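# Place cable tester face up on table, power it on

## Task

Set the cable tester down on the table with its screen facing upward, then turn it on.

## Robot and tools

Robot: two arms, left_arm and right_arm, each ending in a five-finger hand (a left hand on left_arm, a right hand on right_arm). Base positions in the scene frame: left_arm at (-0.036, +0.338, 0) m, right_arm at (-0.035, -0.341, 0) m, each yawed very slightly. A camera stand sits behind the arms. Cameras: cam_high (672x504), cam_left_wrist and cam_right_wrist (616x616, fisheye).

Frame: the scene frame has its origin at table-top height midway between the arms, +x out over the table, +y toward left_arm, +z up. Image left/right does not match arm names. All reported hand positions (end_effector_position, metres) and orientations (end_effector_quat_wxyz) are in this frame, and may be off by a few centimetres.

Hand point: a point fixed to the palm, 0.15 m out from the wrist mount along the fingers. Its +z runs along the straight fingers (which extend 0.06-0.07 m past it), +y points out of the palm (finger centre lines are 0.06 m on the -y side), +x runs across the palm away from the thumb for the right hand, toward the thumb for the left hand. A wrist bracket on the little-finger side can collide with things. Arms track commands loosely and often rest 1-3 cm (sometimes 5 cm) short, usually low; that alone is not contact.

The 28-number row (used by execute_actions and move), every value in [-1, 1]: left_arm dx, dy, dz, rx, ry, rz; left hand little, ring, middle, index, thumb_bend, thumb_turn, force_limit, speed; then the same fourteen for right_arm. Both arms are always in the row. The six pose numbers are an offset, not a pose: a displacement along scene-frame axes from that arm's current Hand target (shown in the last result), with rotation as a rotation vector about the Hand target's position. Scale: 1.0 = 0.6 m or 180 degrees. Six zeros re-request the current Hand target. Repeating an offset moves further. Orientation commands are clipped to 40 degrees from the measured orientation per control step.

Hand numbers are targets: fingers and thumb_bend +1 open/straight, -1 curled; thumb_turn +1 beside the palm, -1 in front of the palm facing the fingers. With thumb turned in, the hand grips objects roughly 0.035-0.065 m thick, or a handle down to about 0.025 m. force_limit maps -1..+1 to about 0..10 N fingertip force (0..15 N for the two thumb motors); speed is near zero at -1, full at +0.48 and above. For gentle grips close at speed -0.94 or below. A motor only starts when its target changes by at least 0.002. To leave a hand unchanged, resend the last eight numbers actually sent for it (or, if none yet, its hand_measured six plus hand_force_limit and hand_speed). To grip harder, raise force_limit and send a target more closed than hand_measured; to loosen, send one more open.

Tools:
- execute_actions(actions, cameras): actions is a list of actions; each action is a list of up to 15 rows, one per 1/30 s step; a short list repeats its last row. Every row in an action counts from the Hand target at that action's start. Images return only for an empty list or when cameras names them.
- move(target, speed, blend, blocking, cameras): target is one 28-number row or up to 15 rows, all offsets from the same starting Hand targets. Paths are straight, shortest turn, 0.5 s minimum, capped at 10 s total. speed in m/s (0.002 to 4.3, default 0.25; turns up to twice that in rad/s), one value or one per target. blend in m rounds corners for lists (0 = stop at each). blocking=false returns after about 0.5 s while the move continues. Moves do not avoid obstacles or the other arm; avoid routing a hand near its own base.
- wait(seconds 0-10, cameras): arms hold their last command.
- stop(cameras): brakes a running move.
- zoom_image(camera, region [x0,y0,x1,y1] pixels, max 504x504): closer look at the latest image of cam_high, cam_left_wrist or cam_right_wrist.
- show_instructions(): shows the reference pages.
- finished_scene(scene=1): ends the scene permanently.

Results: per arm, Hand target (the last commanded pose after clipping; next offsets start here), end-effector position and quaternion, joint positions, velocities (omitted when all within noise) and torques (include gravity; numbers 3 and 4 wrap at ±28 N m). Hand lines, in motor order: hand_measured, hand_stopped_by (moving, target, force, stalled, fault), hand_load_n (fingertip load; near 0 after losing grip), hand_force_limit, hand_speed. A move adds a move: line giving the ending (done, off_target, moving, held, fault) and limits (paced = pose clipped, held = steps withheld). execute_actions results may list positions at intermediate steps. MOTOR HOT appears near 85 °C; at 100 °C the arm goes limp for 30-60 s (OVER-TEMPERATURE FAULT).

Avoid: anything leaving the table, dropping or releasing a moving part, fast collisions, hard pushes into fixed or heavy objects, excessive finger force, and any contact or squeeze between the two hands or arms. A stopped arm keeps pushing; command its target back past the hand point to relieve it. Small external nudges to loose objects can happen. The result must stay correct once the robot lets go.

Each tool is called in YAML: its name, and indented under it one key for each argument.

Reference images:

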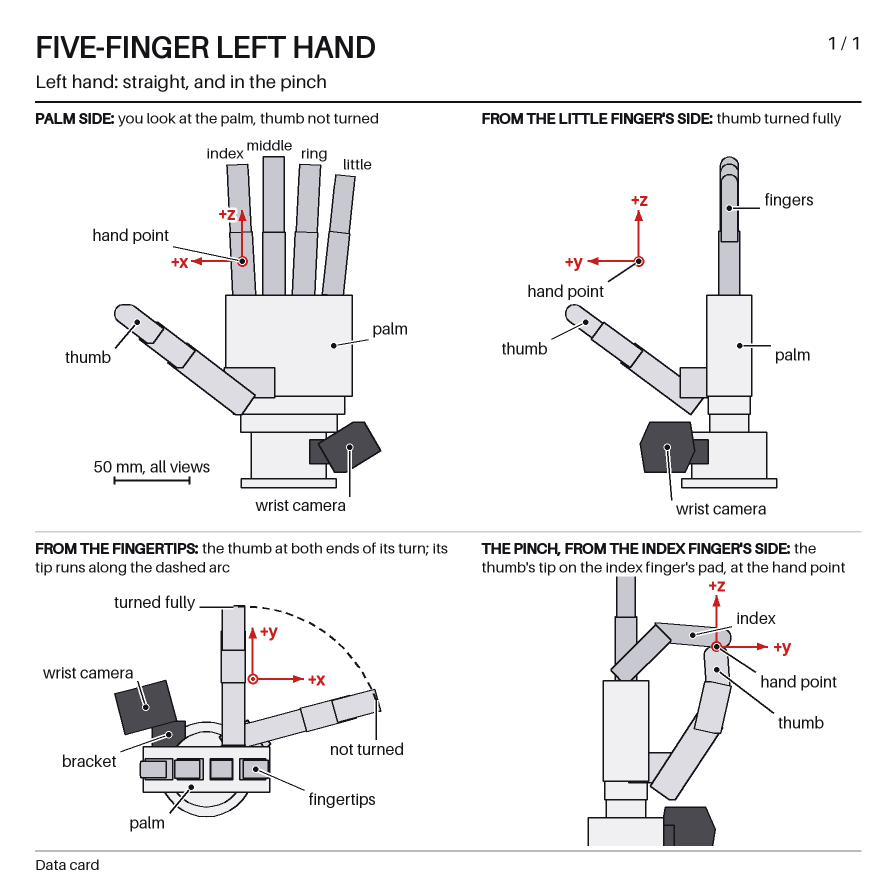

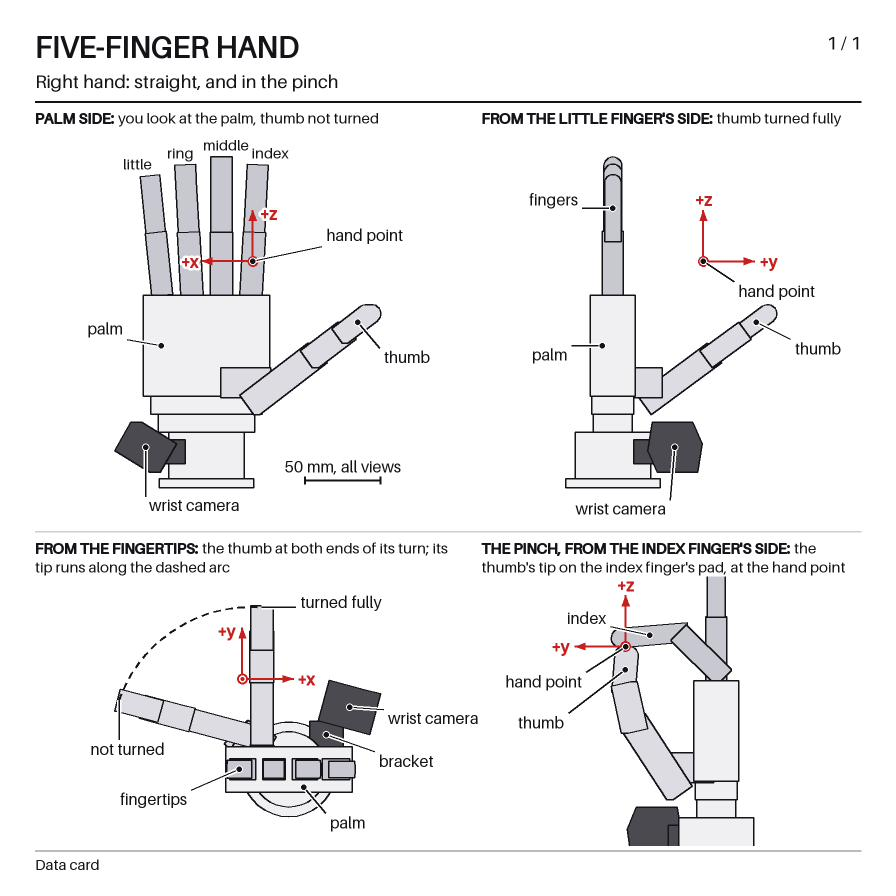

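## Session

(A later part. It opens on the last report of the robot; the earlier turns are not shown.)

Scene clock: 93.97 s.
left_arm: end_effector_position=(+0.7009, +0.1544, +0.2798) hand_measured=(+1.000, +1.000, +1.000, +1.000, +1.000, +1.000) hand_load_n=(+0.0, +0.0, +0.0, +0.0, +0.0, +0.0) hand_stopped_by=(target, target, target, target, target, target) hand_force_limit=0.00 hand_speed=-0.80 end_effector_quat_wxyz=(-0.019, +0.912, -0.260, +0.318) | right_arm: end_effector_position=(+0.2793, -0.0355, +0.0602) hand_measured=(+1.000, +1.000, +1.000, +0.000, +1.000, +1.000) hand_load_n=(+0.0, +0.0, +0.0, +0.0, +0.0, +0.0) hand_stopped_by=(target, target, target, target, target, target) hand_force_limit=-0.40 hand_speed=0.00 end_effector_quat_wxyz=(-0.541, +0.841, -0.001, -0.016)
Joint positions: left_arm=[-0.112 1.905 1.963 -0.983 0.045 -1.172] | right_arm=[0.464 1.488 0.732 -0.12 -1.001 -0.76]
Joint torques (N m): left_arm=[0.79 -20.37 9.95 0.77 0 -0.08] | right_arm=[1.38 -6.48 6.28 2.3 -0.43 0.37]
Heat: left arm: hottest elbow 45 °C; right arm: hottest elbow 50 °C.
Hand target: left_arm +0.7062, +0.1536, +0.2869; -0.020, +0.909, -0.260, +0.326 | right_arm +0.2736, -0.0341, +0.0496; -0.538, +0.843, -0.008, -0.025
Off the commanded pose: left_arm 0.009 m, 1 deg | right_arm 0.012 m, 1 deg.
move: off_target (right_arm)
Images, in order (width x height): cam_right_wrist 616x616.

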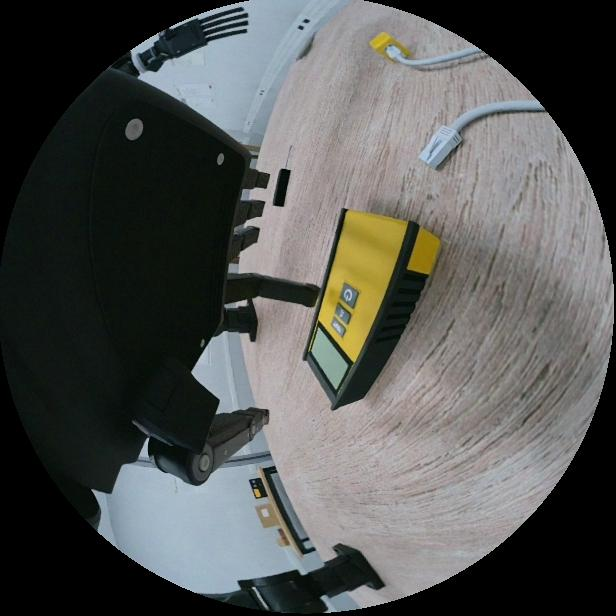

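move:
  target:
    - [0,0,0,0,0,0,1,1,1,1,1,1,0,-0.8,0.045,-0.022,0,0,0,0,1,1,1,0,1,1,-0.4,0]
    - [0,0,0,0,0,0,1,1,1,1,1,1,0,-0.8,0.045,-0.022,-0.012,0,0,0,1,1,1,0,1,1,-0.4,0]
  cameras: ["cam_right_wrist"]
  speed: 0.06

zoom_image:
  camera: "cam_right_wrist"
  region: [270, 190, 430, 350]

Scene clock: 99.33 s.
left_arm: end_effector_position=(+0.7009, +0.1544, +0.2798) hand_measured=(+1.000, +1.000, +1.000, +1.000, +1.000, +1.000) hand_load_n=(+0.0, +0.0, +0.0, +0.0, +0.0, +0.0) hand_stopped_by=(target, target, target, target, target, target) hand_force_limit=0.00 hand_speed=-0.80 end_effector_quat_wxyz=(-0.019, +0.912, -0.260, +0.318) | right_arm: end_effector_position=(+0.2817, -0.0474, +0.0499) hand_measured=(+1.000, +1.000, +1.000, +0.000, +1.000, +1.000) hand_load_n=(+0.0, +0.0, -0.5, -1.0, -0.5, +0.0) hand_stopped_by=(target, target, target, target, target, target) hand_force_limit=-0.40 hand_speed=0.00 end_effector_quat_wxyz=(-0.542, +0.840, -0.012, -0.039)
Joint positions: left_arm=[-0.112 1.905 1.963 -0.983 0.045 -1.172] | right_arm=[0.425 1.532 0.75 -0.179 -1.047 -0.805]
Joint torques (N m): left_arm=[0.26 -19.49 10.04 1.01 0.01 -0.06] | right_arm=[-0.79 -5.89 9.59 1.7 -0.01 -0.05]
Heat: left arm: hottest elbow 45 °C; right arm: hottest elbow 49 °C.
Hand target: left_arm +0.7062, +0.1536, +0.2869; -0.020, +0.909, -0.260, +0.326 | right_arm +0.3007, -0.0473, +0.0425; -0.538, +0.843, -0.008, -0.025
Off the commanded pose: left_arm 0.009 m, 1 deg | right_arm 0.020 m, 2 deg.
move: off_target (right_arm)
Images, in order (width x height): cam_right_wrist 616x616.

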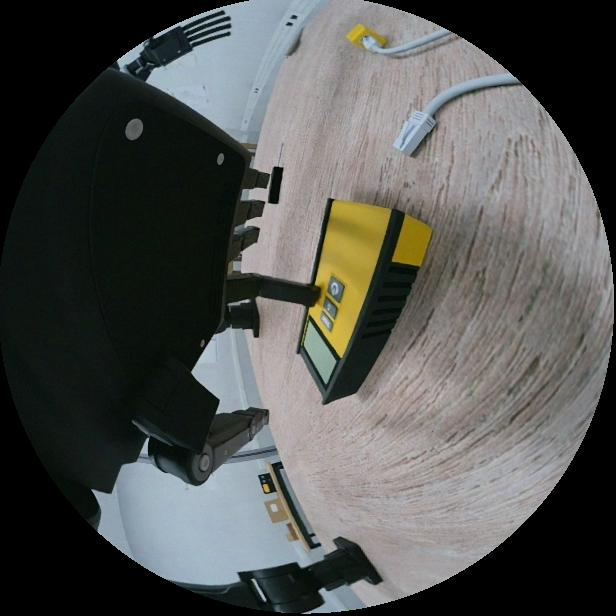

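Scaled by 3.150 from the camera's 616x616 image, which has a finer 880x880 frame.

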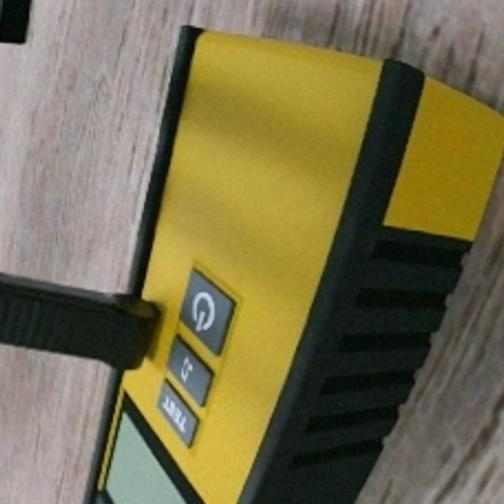

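move:
  target:
    - [0,0,0,0,0,0,1,1,1,1,1,1,0,-0.8,-0.01,-0.01,0.03,0,0,0,1,1,1,0,1,1,-0.4,0]
    - [0,0,0,0,0,0,1,1,1,1,1,1,0,-0.8,-0.01,-0.025,0.02,0,0,0,1,1,1,0,1,1,-0.4,0]
  cameras: ["cam_right_wrist"]
  speed: 0.1

zoom_image:
  camera: "cam_right_wrist"
  region: [270, 190, 430, 350]

Scene clock: 102.13 s.
left_arm: end_effector_position=(+0.7009, +0.1544, +0.2798) hand_measured=(+1.000, +1.000, +1.000, +1.000, +1.000, +1.000) hand_load_n=(+0.0, +0.0, +0.0, +0.0, +0.0, +0.0) hand_stopped_by=(target, target, target, target, target, target) hand_force_limit=0.00 hand_speed=-0.80 end_effector_quat_wxyz=(-0.019, +0.912, -0.260, +0.318) | right_arm: end_effector_position=(+0.2828, -0.0589, +0.0509) hand_measured=(+1.000, +1.000, +1.000, +0.000, +1.000, +1.000) hand_load_n=(+0.0, +0.0, +0.0, +1.0, +0.0, -0.5) hand_stopped_by=(target, target, target, target, target, target) hand_force_limit=-0.40 hand_speed=0.00 end_effector_quat_wxyz=(-0.539, +0.841, -0.012, -0.039)
Joint positions: left_arm=[-0.112 1.905 1.963 -0.983 0.045 -1.172] | right_arm=[0.398 1.524 0.754 -0.238 -1.058 -0.856]
Joint torques (N m): left_arm=[0.67 -19.25 10.07 0.72 -0.02 -0.1] | right_arm=[-0.03 -7.77 8.87 0.95 -0.24 -0.06]
Heat: left arm: hottest elbow 46 °C; right arm: hottest elbow 49 °C.
Hand target: left_arm +0.7062, +0.1536, +0.2869; -0.020, +0.909, -0.260, +0.326 | right_arm +0.2947, -0.0623, +0.0545; -0.538, +0.843, -0.008, -0.025
Off the commanded pose: left_arm 0.009 m, 1 deg | right_arm 0.013 m, 2 deg.
move: off_target (right_arm)
Images, in order (width x height): cam_right_wrist 616x616.

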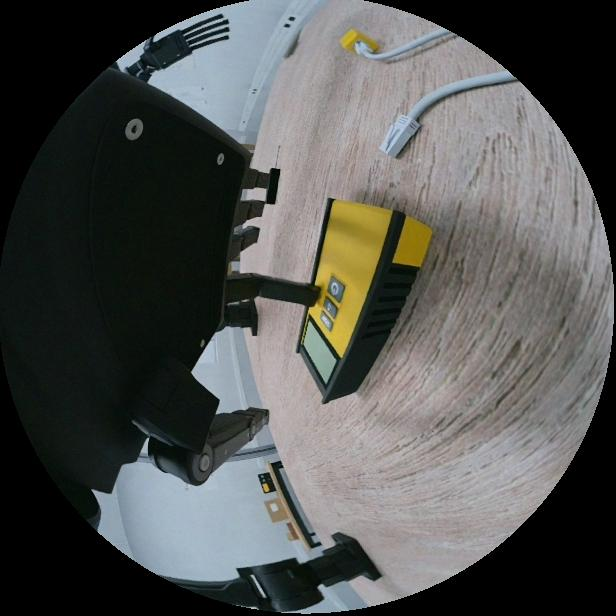

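Scaled by 3.150 from the camera's 616x616 image, which has a finer 880x880 frame.

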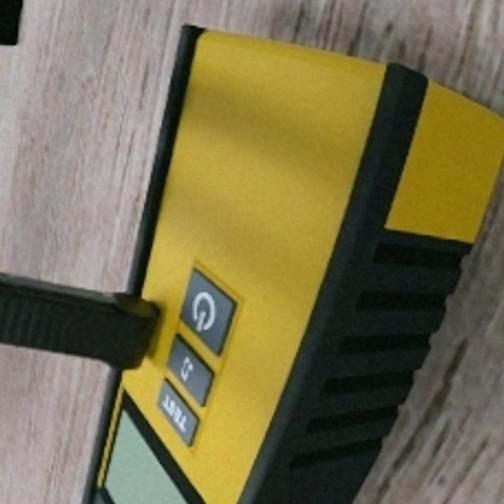

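move:
  target:
    - [0,0,0,0,0,0,1,1,1,1,1,1,0,-0.8,-0.01,0.005,0.03,0,0,0,1,1,1,0,1,1,-0.4,0]
  cameras: ["cam_right_wrist"]
  speed: 0.1

zoom_image:
  camera: "cam_right_wrist"
  region: [270, 190, 430, 350]

Scene clock: 103.50 s.
left_arm: end_effector_position=(+0.7009, +0.1544, +0.2798) hand_measured=(+1.000, +1.000, +1.000, +1.000, +1.000, +1.000) hand_load_n=(+0.0, +0.0, +0.0, +0.0, +0.0, +0.0) hand_stopped_by=(target, target, target, target, target, target) hand_force_limit=0.00 hand_speed=-0.80 end_effector_quat_wxyz=(-0.019, +0.912, -0.260, +0.318) | right_arm: end_effector_position=(+0.2798, -0.0615, +0.0610) hand_measured=(+1.000, +1.000, +1.000, +0.000, +1.000, +1.000) hand_load_n=(+0.0, -0.5, +0.0, +0.0, +0.0, +0.0) hand_stopped_by=(target, target, target, target, target, target) hand_force_limit=-0.40 hand_speed=0.00 end_effector_quat_wxyz=(-0.535, +0.844, -0.014, -0.036)
Joint positions: left_arm=[-0.112 1.905 1.963 -0.983 0.045 -1.172] | right_arm=[0.398 1.487 0.754 -0.276 -1.046 -0.857]
Joint torques (N m): left_arm=[0.67 -19.6 10 0.81 -0.01 -0.09] | right_arm=[0.85 -9.41 9.09 0.92 -0.51 0.18]
Heat: left arm: hottest elbow 46 °C; right arm: hottest elbow 49 °C.
Hand target: left_arm +0.7062, +0.1536, +0.2869; -0.020, +0.909, -0.260, +0.326 | right_arm +0.2887, -0.0593, +0.0725; -0.538, +0.843, -0.008, -0.025
Off the commanded pose: left_arm 0.009 m, 1 deg | right_arm 0.015 m, 1 deg.
move: off_target (right_arm)
Images, in order (width x height): cam_right_wrist 616x616.

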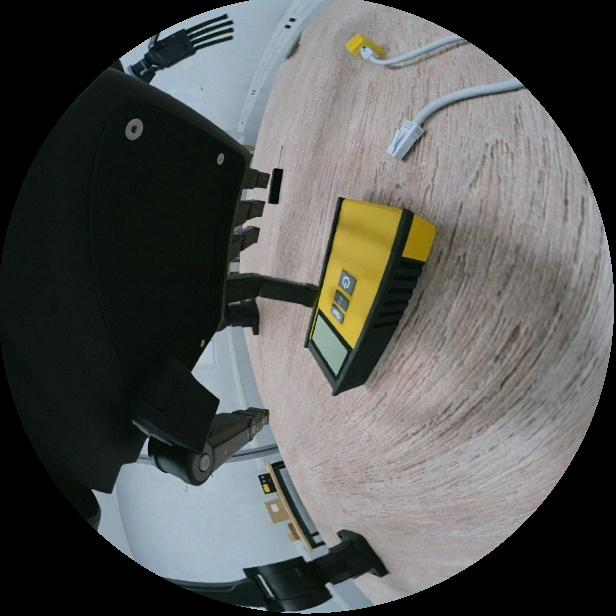

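Scaled by 3.150 from the camera's 616x616 image, which has a finer 880x880 frame.

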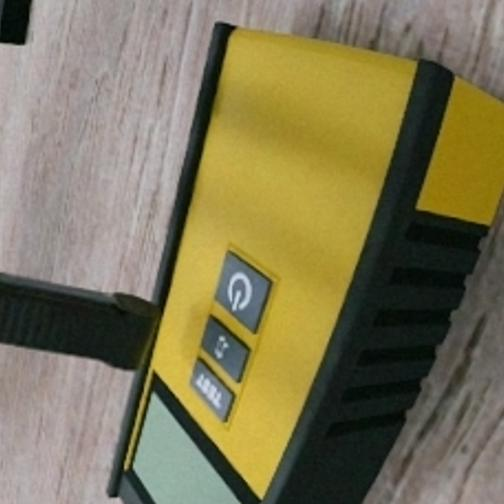

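move:
  target:
    - [0,0,0,0,0,0,1,1,1,1,1,1,0,-0.8,0.028,-0.025,0.005,0,0,0,1,1,1,0,1,1,-0.4,0]
  cameras: ["cam_right_wrist"]
  speed: 0.1

zoom_image:
  camera: "cam_right_wrist"
  region: [270, 190, 430, 350]

Scene clock: 106.07 s.
left_arm: end_effector_position=(+0.7009, +0.1544, +0.2798) hand_measured=(+1.000, +1.000, +1.000, +1.000, +1.000, +1.000) hand_load_n=(+0.0, +0.0, +0.0, +0.0, +0.0, +0.0) hand_stopped_by=(target, target, target, target, target, target) hand_force_limit=0.00 hand_speed=-0.80 end_effector_quat_wxyz=(-0.019, +0.912, -0.260, +0.318) | right_arm: end_effector_position=(+0.2854, -0.0773, +0.0648) hand_measured=(+1.000, +1.000, +1.000, +0.000, +1.000, +1.000) hand_load_n=(+0.0, +0.0, +0.0, +0.0, +0.0, -0.5) hand_stopped_by=(target, target, target, target, target, target) hand_force_limit=-0.40 hand_speed=0.00 end_effector_quat_wxyz=(-0.533, +0.845, -0.017, -0.039)
Joint positions: left_arm=[-0.112 1.905 1.963 -0.983 0.045 -1.172] | right_arm=[0.355 1.487 0.778 -0.375 -1.065 -0.933]
Joint torques (N m): left_arm=[0.44 -20.31 9.95 0.81 0 -0.05] | right_arm=[0.15 -6.77 11.44 0.84 -0.84 0.07]
Heat: left arm: hottest elbow 46 °C; right arm: hottest elbow 49 °C.
Hand target: left_arm +0.7062, +0.1536, +0.2869; -0.020, +0.909, -0.260, +0.326 | right_arm +0.3054, -0.0742, +0.0755; -0.538, +0.843, -0.008, -0.025
Off the commanded pose: left_arm 0.009 m, 1 deg | right_arm 0.023 m, 2 deg.
move: off_target (right_arm)
Images, in order (width x height): cam_right_wrist 616x616.

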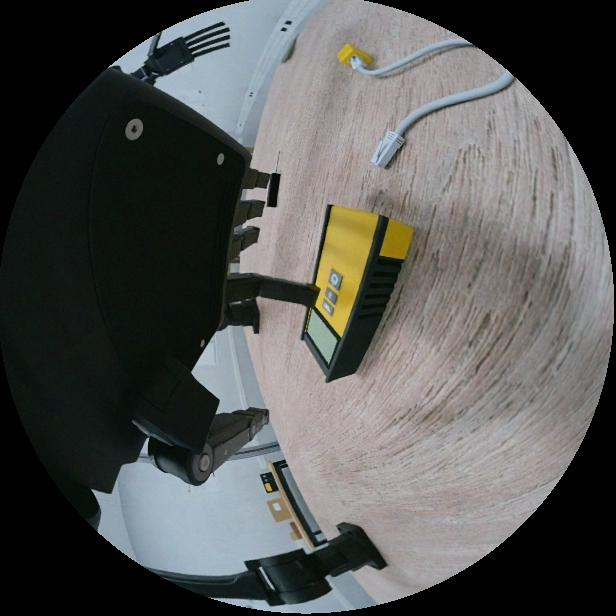

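Scaled by 3.150 from the camera's 616x616 image, which has a finer 880x880 frame.

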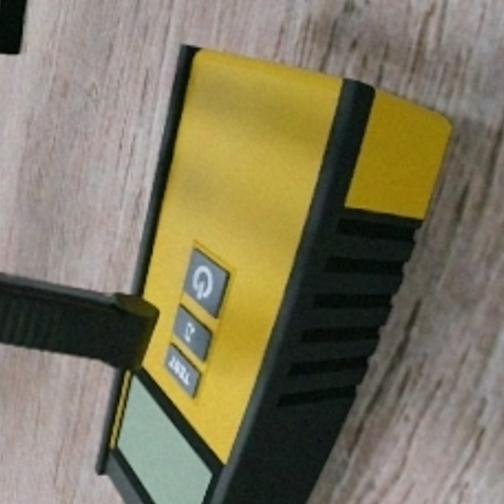

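move:
  target:
    - [0,0,0,0,0,0,1,1,1,1,1,1,0,-0.8,0.017,0.003,0,0,0,0,1,1,1,0,1,1,-0.4,0]
  cameras: ["cam_right_wrist"]
  speed: 0.1

zoom_image:
  camera: "cam_right_wrist"
  region: [270, 190, 430, 350]

Scene clock: 107.43 s.
left_arm: end_effector_position=(+0.7009, +0.1544, +0.2798) hand_measured=(+1.000, +1.000, +1.000, +1.000, +1.000, +1.000) hand_load_n=(+0.0, +0.0, +0.0, +0.0, +0.0, +0.0) hand_stopped_by=(target, target, target, target, target, target) hand_force_limit=0.00 hand_speed=-0.80 end_effector_quat_wxyz=(-0.019, +0.912, -0.260, +0.318) | right_arm: end_effector_position=(+0.2952, -0.0750, +0.0676) hand_measured=(+1.000, +1.000, +1.000, +0.000, +1.000, +1.000) hand_load_n=(+0.0, +0.0, +0.0, +0.0, +0.0, -0.5) hand_stopped_by=(target, target, target, target, target, target) hand_force_limit=-0.40 hand_speed=0.00 end_effector_quat_wxyz=(-0.534, +0.844, -0.014, -0.037)
Joint positions: left_arm=[-0.112 1.905 1.963 -0.983 0.045 -1.172] | right_arm=[0.353 1.503 0.806 -0.384 -1.066 -0.938]
Joint torques (N m): left_arm=[0.38 -19.31 9.98 0.73 -0.04 -0.03] | right_arm=[0.03 -6.53 11.48 0.61 -0.84 0.1]
Heat: left arm: hottest elbow 46 °C; right arm: hottest elbow 49 °C.
Hand target: left_arm +0.7062, +0.1536, +0.2869; -0.020, +0.909, -0.260, +0.326 | right_arm +0.3157, -0.0725, +0.0755; -0.538, +0.843, -0.008, -0.025
Off the commanded pose: left_arm 0.009 m, 1 deg | right_arm 0.022 m, 2 deg.
move: off_target (right_arm)
Images, in order (width x height): cam_right_wrist 616x616.

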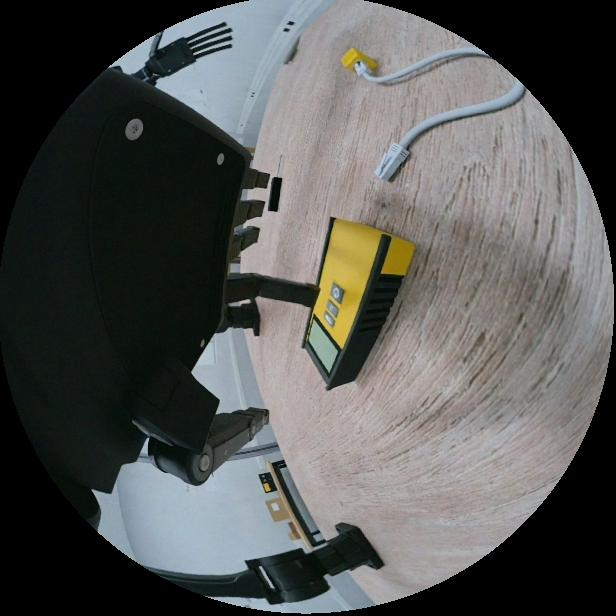

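Scaled by 3.150 from the camera's 616x616 image, which has a finer 880x880 frame.

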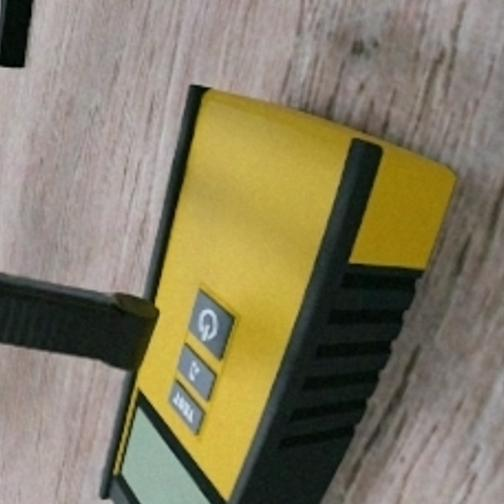

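move:
  target:
    - [0,0,0,0,0,0,1,1,1,1,1,1,0,-0.8,-0.005,0.003,-0.022,0,0,0,1,1,1,0,1,1,-0.4,0]
  cameras: ["cam_right_wrist"]
  speed: 0.05

zoom_image:
  camera: "cam_right_wrist"
  region: [270, 190, 430, 350]

Scene clock: 109.20 s.
left_arm: end_effector_position=(+0.7009, +0.1544, +0.2798) hand_measured=(+1.000, +1.000, +1.000, +1.000, +1.000, +1.000) hand_load_n=(+0.0, +0.0, +0.0, +0.0, +0.0, +0.0) hand_stopped_by=(target, target, target, target, target, target) hand_force_limit=0.00 hand_speed=-0.80 end_effector_quat_wxyz=(-0.019, +0.912, -0.260, +0.318) | right_arm: end_effector_position=(+0.2980, -0.0741, +0.0607) hand_measured=(+1.000, +1.000, +1.000, +0.000, +1.000, +1.000) hand_load_n=(+0.0, +0.0, +0.0, +0.0, +0.0, +0.0) hand_stopped_by=(target, target, target, target, target, target) hand_force_limit=-0.40 hand_speed=0.00 end_effector_quat_wxyz=(-0.534, +0.844, -0.014, -0.036)
Joint positions: left_arm=[-0.112 1.905 1.963 -0.983 0.045 -1.172] | right_arm=[0.353 1.524 0.806 -0.363 -1.066 -0.939]
Joint torques (N m): left_arm=[0.44 -19.78 10 0.77 0.03 -0.08] | right_arm=[-0.38 -6.65 9.58 1.94 -0.75 0.2]
Heat: left arm: hottest elbow 46 °C; right arm: hottest elbow 49 °C.
Hand target: left_arm +0.7062, +0.1536, +0.2869; -0.020, +0.909, -0.260, +0.326 | right_arm +0.3127, -0.0707, +0.0623; -0.538, +0.843, -0.008, -0.025
Off the commanded pose: left_arm 0.009 m, 1 deg | right_arm 0.015 m, 2 deg.
move: off_target (right_arm)
Images, in order (width x height): cam_right_wrist 616x616.

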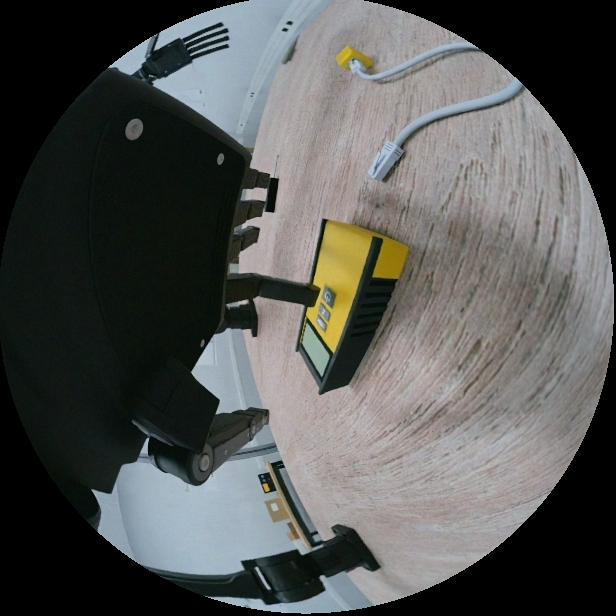

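Scaled by 3.150 from the camera's 616x616 image, which has a finer 880x880 frame.

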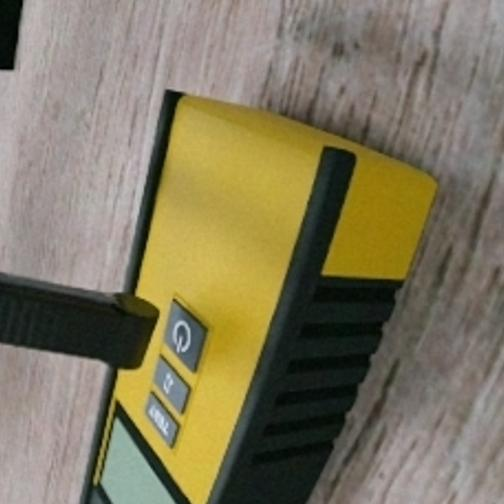

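move:
  target:
    - [0,0,0,0,0,0,1,1,1,1,1,1,0,-0.8,-0.018,0.006,-0.008,0,0,0,1,1,1,0,1,1,-0.4,0]
  cameras: ["cam_right_wrist"]
  speed: 0.05

zoom_image:
  camera: "cam_right_wrist"
  region: [270, 190, 430, 350]

Scene clock: 111.30 s.
left_arm: end_effector_position=(+0.7009, +0.1544, +0.2798) hand_measured=(+1.000, +1.000, +1.000, +1.000, +1.000, +1.000) hand_load_n=(+0.0, +0.0, +0.0, +0.0, +0.0, +0.0) hand_stopped_by=(target, target, target, target, target, target) hand_force_limit=0.00 hand_speed=-0.80 end_effector_quat_wxyz=(-0.019, +0.912, -0.260, +0.318) | right_arm: end_effector_position=(+0.3061, -0.0704, +0.0626) hand_measured=(+1.000, +1.000, +1.000, +0.000, +1.000, +1.000) hand_load_n=(+0.0, +0.0, +0.0, +0.0, +0.0, -0.5) hand_stopped_by=(target, target, target, target, target, target) hand_force_limit=-0.40 hand_speed=0.00 end_effector_quat_wxyz=(-0.539, +0.842, -0.006, -0.020)
Joint positions: left_arm=[-0.112 1.905 1.963 -0.983 0.045 -1.172] | right_arm=[0.356 1.524 0.806 -0.315 -1.062 -0.926]
Joint torques (N m): left_arm=[-0.03 -20.31 9.99 0.8 -0.01 -0.05] | right_arm=[1.49 -8.06 6.67 1.84 -0.54 0.37]
Heat: left arm: hottest elbow 46 °C; right arm: hottest elbow 49 °C.
Hand target: left_arm +0.7062, +0.1536, +0.2869; -0.020, +0.909, -0.260, +0.326 | right_arm +0.3019, -0.0670, +0.0576; -0.538, +0.843, -0.008, -0.025
Off the commanded pose: left_arm 0.009 m, 1 deg | right_arm 0.007 m, 1 deg.
move: done
Images, in order (width x height): cam_right_wrist 616x616.

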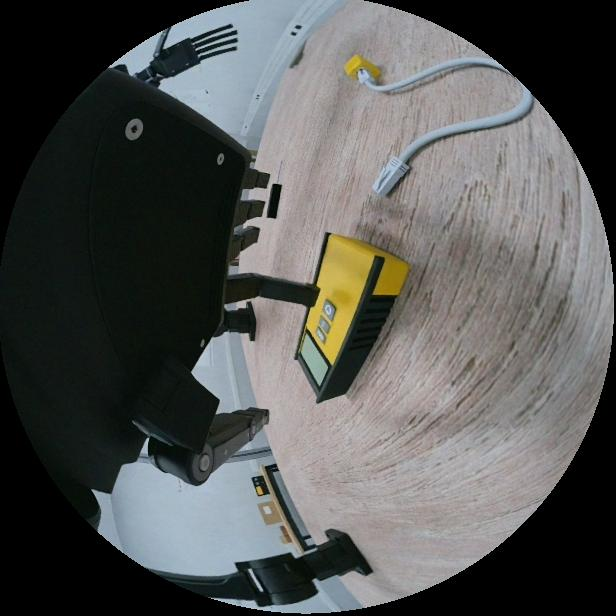

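Scaled by 3.150 from the camera's 616x616 image, which has a finer 880x880 frame.

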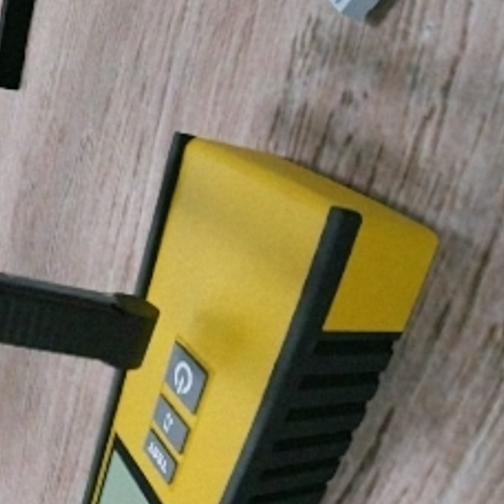

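move:
  target:
    - [0,0,0,0,0,0,1,1,1,1,1,1,0,-0.8,-0.024,0.003,0.004,0,0,0,1,1,1,0,1,1,-0.4,0]
  cameras: ["cam_right_wrist"]
  speed: 0.1

zoom_image:
  camera: "cam_right_wrist"
  region: [270, 190, 430, 350]

Scene clock: 112.73 s.
left_arm: end_effector_position=(+0.7009, +0.1544, +0.2798) hand_measured=(+1.000, +1.000, +1.000, +1.000, +1.000, +1.000) hand_load_n=(+0.0, +0.0, +0.0, +0.0, +0.0, +0.0) hand_stopped_by=(target, target, target, target, target, target) hand_force_limit=0.00 hand_speed=-0.80 end_effector_quat_wxyz=(-0.019, +0.912, -0.260, +0.318) | right_arm: end_effector_position=(+0.2914, -0.0683, +0.0571) hand_measured=(+1.000, +1.000, +1.000, +0.000, +1.000, +1.000) hand_load_n=(+0.0, +0.0, +0.0, +0.0, +0.0, +0.0) hand_stopped_by=(target, target, target, target, target, target) hand_force_limit=-0.40 hand_speed=0.00 end_effector_quat_wxyz=(-0.536, +0.843, -0.011, -0.029)
Joint positions: left_arm=[-0.112 1.905 1.963 -0.983 0.045 -1.172] | right_arm=[0.373 1.51 0.771 -0.289 -1.054 -0.898]
Joint torques (N m): left_arm=[0.38 -20.31 10.14 0.85 -0.03 -0.05] | right_arm=[0.91 -8.7 6.15 2.04 -0.56 0.37]
Heat: left arm: hottest elbow 46 °C; right arm: hottest elbow 49 °C.
Hand target: left_arm +0.7062, +0.1536, +0.2869; -0.020, +0.909, -0.260, +0.326 | right_arm +0.2875, -0.0653, +0.0600; -0.538, +0.843, -0.008, -0.025
Off the commanded pose: left_arm 0.009 m, 1 deg | right_arm 0.006 m, 1 deg.
move: done
Images, in order (width x height): cam_right_wrist 616x616.

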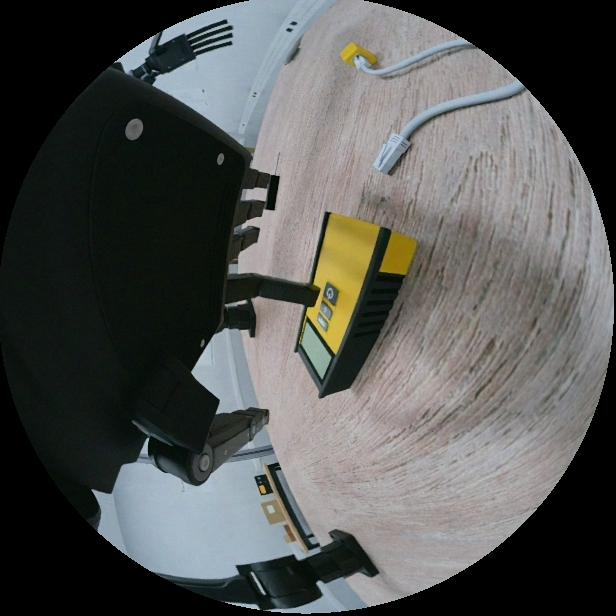

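Scaled by 3.150 from the camera's 616x616 image, which has a finer 880x880 frame.

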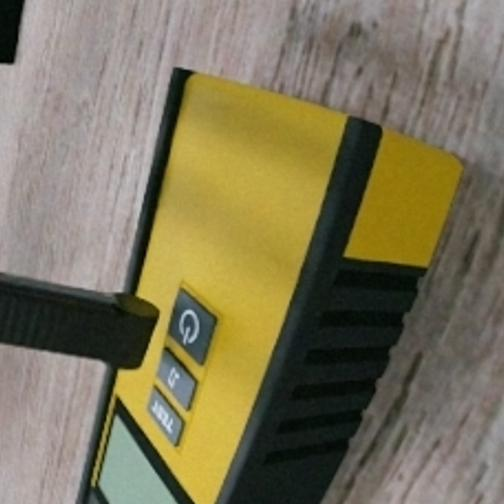

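move:
  target:
    - [0,0,0,0,0,0,1,1,1,1,1,1,0,-0.8,0,-0.003,-0.03,0,0,0,1,1,1,0,1,1,-0.4,0]
  cameras: ["cam_right_wrist"]
  speed: 0.05

zoom_image:
  camera: "cam_right_wrist"
  region: [270, 230, 390, 350]

Scene clock: 114.23 s.
left_arm: end_effector_position=(+0.7009, +0.1544, +0.2798) hand_measured=(+1.000, +1.000, +1.000, +1.000, +1.000, +1.000) hand_load_n=(+0.0, +0.0, +0.0, +0.0, +0.0, +0.0) hand_stopped_by=(target, target, target, target, target, target) hand_force_limit=0.00 hand_speed=-0.80 end_effector_quat_wxyz=(-0.019, +0.912, -0.260, +0.318) | right_arm: end_effector_position=(+0.2924, -0.0679, +0.0527) hand_measured=(+1.000, +1.000, +1.000, +0.000, +1.000, +1.000) hand_load_n=(+0.0, +0.0, +0.0, +0.0, +0.0, -0.5) hand_stopped_by=(target, target, target, target, target, target) hand_force_limit=-0.40 hand_speed=0.00 end_effector_quat_wxyz=(-0.540, +0.841, -0.004, -0.017)
Joint positions: left_arm=[-0.112 1.905 1.963 -0.983 0.045 -1.172] | right_arm=[0.373 1.512 0.752 -0.239 -1.054 -0.898]
Joint torques (N m): left_arm=[0.44 -19.55 10.02 0.84 0.04 -0.05] | right_arm=[0.97 -6.36 6.24 1.92 -0.62 0.29]
Heat: left arm: hottest elbow 46 °C; right arm: hottest elbow 49 °C.
Hand target: left_arm +0.7062, +0.1536, +0.2869; -0.020, +0.909, -0.260, +0.326 | right_arm +0.2876, -0.0671, +0.0420; -0.538, +0.843, -0.008, -0.025
Off the commanded pose: left_arm 0.009 m, 1 deg | right_arm 0.012 m, 1 deg.
move: off_target (right_arm)
Images, in order (width x height): cam_right_wrist 616x616.

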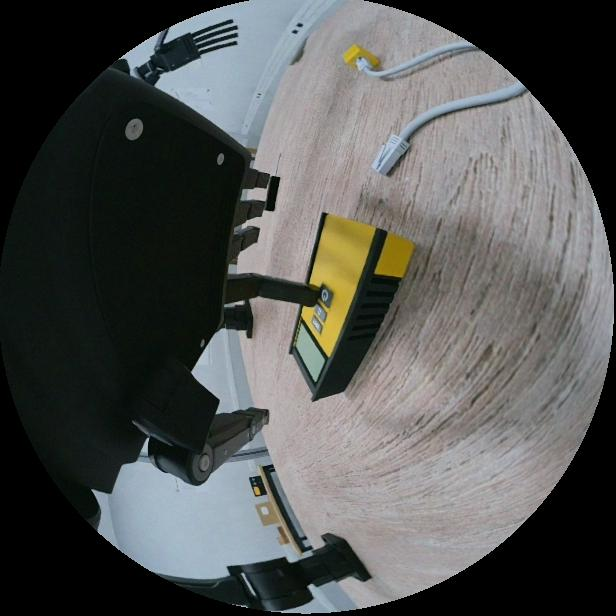

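Scaled by 4.200 from the camera's 616x616 image, which has a finer 880x880 frame.

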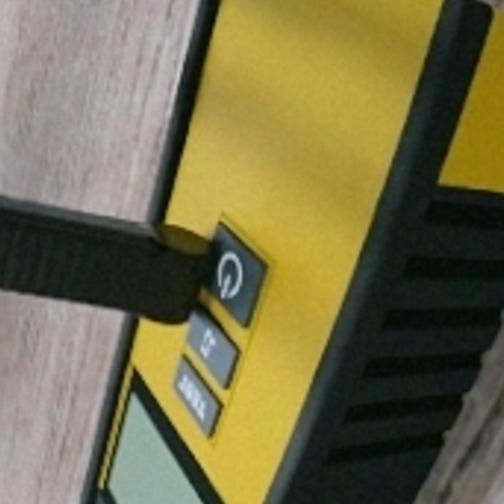

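move:
  target:
    - [0,0,0,0,0,0,1,1,1,1,1,1,0,-0.8,0,-0.003,-0.02,0,0,0,1,1,1,0,1,1,-0.4,0]
  cameras: ["cam_right_wrist"]
  speed: 0.04

zoom_image:
  camera: "cam_right_wrist"
  region: [270, 260, 390, 380]

Scene clock: 115.50 s.
left_arm: end_effector_position=(+0.7009, +0.1544, +0.2798) hand_measured=(+1.000, +1.000, +1.000, +1.000, +1.000, +1.000) hand_load_n=(+0.0, +0.0, +0.0, +0.0, +0.0, +0.0) hand_stopped_by=(target, target, target, target, target, target) hand_force_limit=0.00 hand_speed=-0.80 end_effector_quat_wxyz=(-0.019, +0.912, -0.260, +0.318) | right_arm: end_effector_position=(+0.2932, -0.0661, +0.0502) hand_measured=(+1.000, +1.000, +1.000, +0.000, +1.000, +1.000) hand_load_n=(-0.5, +0.0, +0.0, -1.0, +0.0, +0.0) hand_stopped_by=(target, target, target, target, target, target) hand_force_limit=-0.40 hand_speed=0.00 end_effector_quat_wxyz=(-0.546, +0.838, +0.001, -0.015)
Joint positions: left_arm=[-0.112 1.905 1.963 -0.983 0.045 -1.172] | right_arm=[0.373 1.522 0.746 -0.21 -1.066 -0.897]
Joint torques (N m): left_arm=[-0.09 -19.96 10.1 0.88 -0.05 -0.04] | right_arm=[-0.15 -5.19 5.52 2.09 -0.15 0.23]
Heat: left arm: hottest elbow 46 °C; right arm: hottest elbow 49 °C.
Hand target: left_arm +0.7062, +0.1536, +0.2869; -0.020, +0.909, -0.260, +0.326 | right_arm +0.2874, -0.0689, +0.0300; -0.538, +0.843, -0.008, -0.025
Off the commanded pose: left_arm 0.009 m, 1 deg | right_arm 0.021 m, 2 deg.
move: off_target (right_arm)
Images, in order (width x height): cam_right_wrist 616x616.

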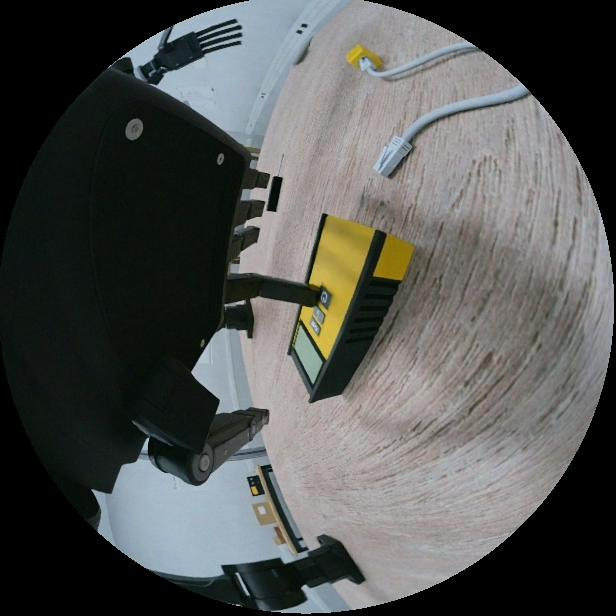

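Scaled by 4.200 from the camera's 616x616 image, which has a finer 880x880 frame.

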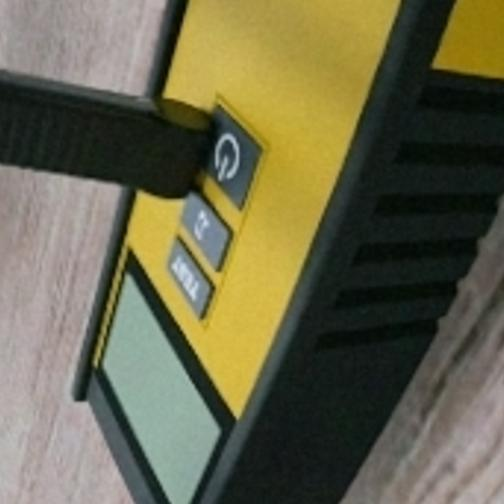

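move:
  target:
    - [0,0,0,0,0,0,1,1,1,1,1,1,0,-0.8,0.0035,-0.01,0.053,0,0,0,1,1,1,0,1,1,-0.4,0]
    - [0,0,0,0,0,0,1,1,1,1,1,1,0,-0.8,0.0035,-0.011,0.01,0,0,0,1,1,1,0,1,1,-0.4,0]
  cameras: ["cam_right_wrist"]
  speed: 0.05

zoom_image:
  camera: "cam_right_wrist"
  region: [270, 260, 390, 380]

Scene clock: 118.67 s.
left_arm: end_effector_position=(+0.7009, +0.1544, +0.2798) hand_measured=(+1.000, +1.000, +1.000, +1.000, +1.000, +1.000) hand_load_n=(+0.0, +0.0, +0.0, +0.0, +0.0, +0.0) hand_stopped_by=(target, target, target, target, target, target) hand_force_limit=0.00 hand_speed=-0.80 end_effector_quat_wxyz=(-0.019, +0.912, -0.260, +0.318) | right_arm: end_effector_position=(+0.2862, -0.0705, +0.0507) hand_measured=(+1.000, +1.000, +1.000, +0.000, +1.000, +1.000) hand_load_n=(+0.0, +0.0, +0.0, -0.5, +0.0, -0.5) hand_stopped_by=(target, target, target, target, target, target) hand_force_limit=-0.40 hand_speed=0.00 end_effector_quat_wxyz=(-0.543, +0.839, -0.003, -0.027)
Joint positions: left_arm=[-0.112 1.905 1.963 -0.983 0.045 -1.172] | right_arm=[0.367 1.515 0.746 -0.26 -1.073 -0.916]
Joint torques (N m): left_arm=[0.73 -20.13 10.02 0.75 -0.01 -0.05] | right_arm=[-0.62 -5.95 6.71 2.21 -0.24 0.06]
Heat: left arm: hottest elbow 46 °C; right arm: hottest elbow 49 °C.
Hand target: left_arm +0.7062, +0.1536, +0.2869; -0.020, +0.909, -0.260, +0.326 | right_arm +0.2896, -0.0755, +0.0359; -0.538, +0.843, -0.008, -0.025
Off the commanded pose: left_arm 0.009 m, 1 deg | right_arm 0.016 m, 1 deg.
move: off_target (right_arm)
Images, in order (width x height): cam_right_wrist 616x616.

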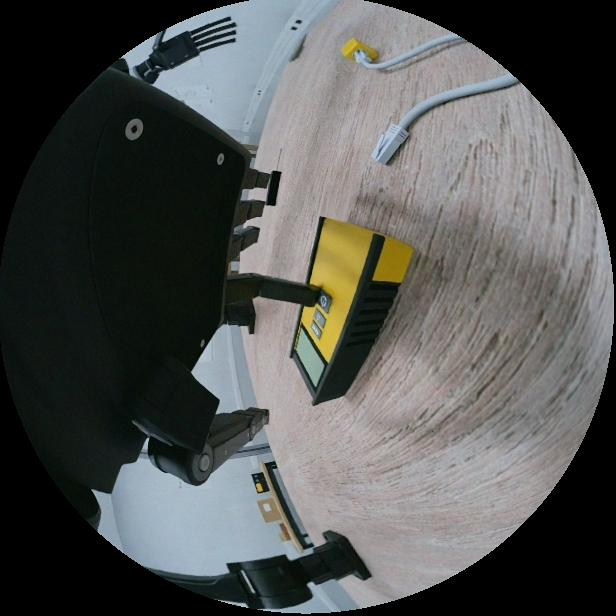

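Scaled by 4.200 from the camera's 616x616 image, which has a finer 880x880 frame.

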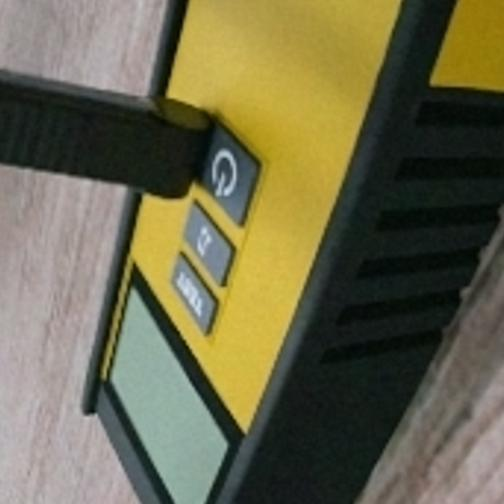

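move:
  target:
    - [0,0,0,0,0,0,1,1,1,1,1,1,0,-0.8,0,0,0.055,0,0,0,1,1,1,0,1,1,-0.4,0]
    - [0,0,0,0,0,0,1,1,1,1,1,1,0,-0.8,-0.014,-0.004,0.043,0,0,0,1,1,1,0,1,1,-0.4,0]
  cameras: ["cam_right_wrist"]
  speed: 0.1

zoom_image:
  camera: "cam_right_wrist"
  region: [270, 240, 390, 360]

Scene clock: 121.03 s.
left_arm: end_effector_position=(+0.7009, +0.1544, +0.2798) hand_measured=(+1.000, +1.000, +1.000, +1.000, +1.000, +1.000) hand_load_n=(+0.0, +0.0, +0.0, +0.0, +0.0, +0.0) hand_stopped_by=(target, target, target, target, target, target) hand_force_limit=0.00 hand_speed=-0.80 end_effector_quat_wxyz=(-0.019, +0.912, -0.260, +0.318) | right_arm: end_effector_position=(+0.2757, -0.0749, +0.0575) hand_measured=(+1.000, +1.000, +1.000, +0.000, +1.000, +1.000) hand_load_n=(+0.0, +0.0, +0.0, +0.0, +0.0, -0.5) hand_stopped_by=(target, target, target, target, target, target) hand_force_limit=-0.40 hand_speed=0.00 end_effector_quat_wxyz=(-0.535, +0.844, -0.015, -0.042)
Joint positions: left_arm=[-0.112 1.905 1.963 -0.983 0.045 -1.172] | right_arm=[0.367 1.485 0.746 -0.332 -1.067 -0.916]
Joint torques (N m): left_arm=[0.09 -20.07 10.04 0.84 0 -0.1] | right_arm=[0.56 -8.7 6.94 1.68 -0.56 0.06]
Heat: left arm: hottest elbow 46 °C; right arm: hottest elbow 49 °C.
Hand target: left_arm +0.7062, +0.1536, +0.2869; -0.020, +0.909, -0.260, +0.326 | right_arm +0.2811, -0.0778, +0.0617; -0.538, +0.843, -0.008, -0.025
Off the commanded pose: left_arm 0.009 m, 1 deg | right_arm 0.007 m, 2 deg.
move: done
Images, in order (width x height): cam_right_wrist 616x616.

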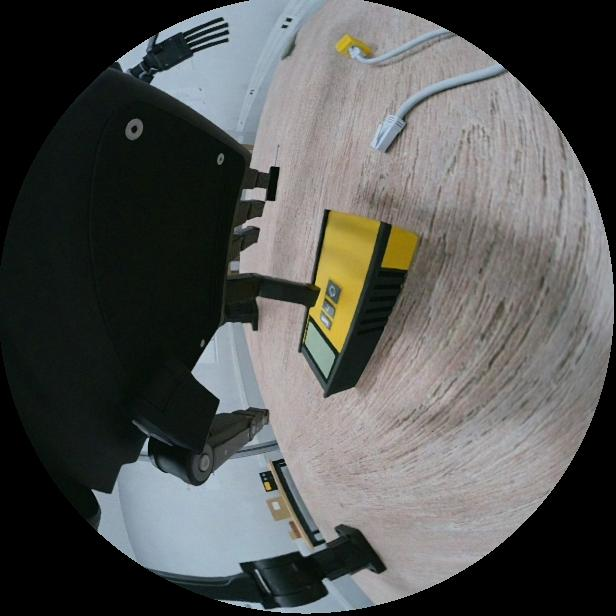

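Scaled by 4.200 from the camera's 616x616 image, which has a finer 880x880 frame.

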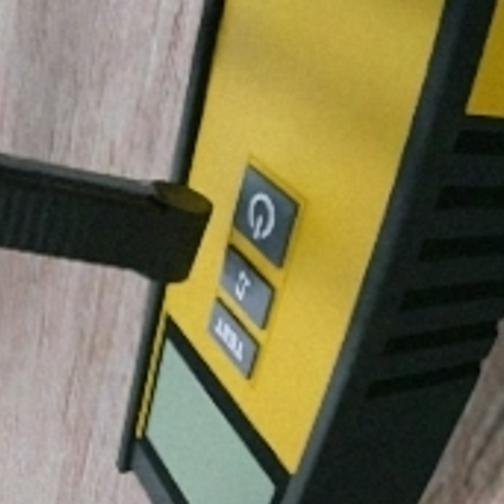

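move:
  target:
    - [0,0,0,0,0,0,1,1,1,1,1,1,0,-0.8,0.007,-0.011,0.02,0,0,0,1,1,1,0,1,1,-0.4,0]
    - [0,0,0,0,0,0,1,1,1,1,1,1,0,-0.8,0.007,-0.011,0.0,0,0,0,1,1,1,0,1,1,-0.4,0]
  cameras: ["cam_right_wrist"]
  speed: 0.1

zoom_image:
  camera: "cam_right_wrist"
  region: [270, 240, 390, 360]

Scene clock: 123.03 s.
left_arm: end_effector_position=(+0.7009, +0.1544, +0.2798) hand_measured=(+1.000, +1.000, +1.000, +1.000, +1.000, +1.000) hand_load_n=(+0.0, +0.0, +0.0, +0.0, +0.0, +0.0) hand_stopped_by=(target, target, target, target, target, target) hand_force_limit=0.00 hand_speed=-0.80 end_effector_quat_wxyz=(-0.019, +0.912, -0.260, +0.318) | right_arm: end_effector_position=(+0.2761, -0.0834, +0.0619) hand_measured=(+1.000, +1.000, +1.000, +0.000, +1.000, +1.000) hand_load_n=(+0.0, +0.0, +0.0, +0.0, +0.0, +0.0) hand_stopped_by=(target, target, target, target, target, target) hand_force_limit=-0.40 hand_speed=0.00 end_effector_quat_wxyz=(-0.534, +0.844, -0.013, -0.037)
Joint positions: left_arm=[-0.112 1.905 1.963 -0.983 0.045 -1.172] | right_arm=[0.347 1.466 0.746 -0.374 -1.07 -0.953]
Joint torques (N m): left_arm=[0.67 -19.66 10 0.83 -0.03 -0.09] | right_arm=[-0.56 -7.12 7.9 1.95 -0.88 0.1]
Heat: left arm: hottest elbow 46 °C; right arm: hottest elbow 49 °C.
Hand target: left_arm +0.7062, +0.1536, +0.2869; -0.020, +0.909, -0.260, +0.326 | right_arm +0.2854, -0.0845, +0.0618; -0.538, +0.843, -0.008, -0.025
Off the commanded pose: left_arm 0.009 m, 1 deg | right_arm 0.009 m, 2 deg.
move: done
Images, in order (width x height): cam_right_wrist 616x616.

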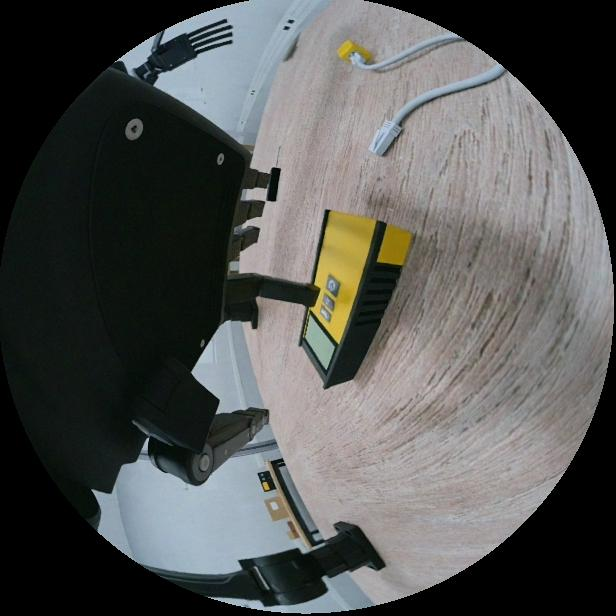

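Scaled by 4.200 from the camera's 616x616 image, which has a finer 880x880 frame.

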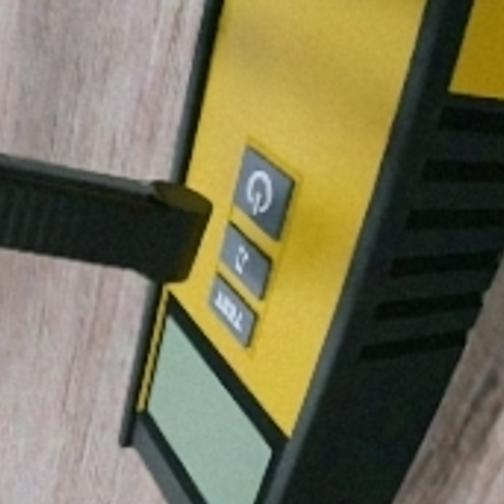

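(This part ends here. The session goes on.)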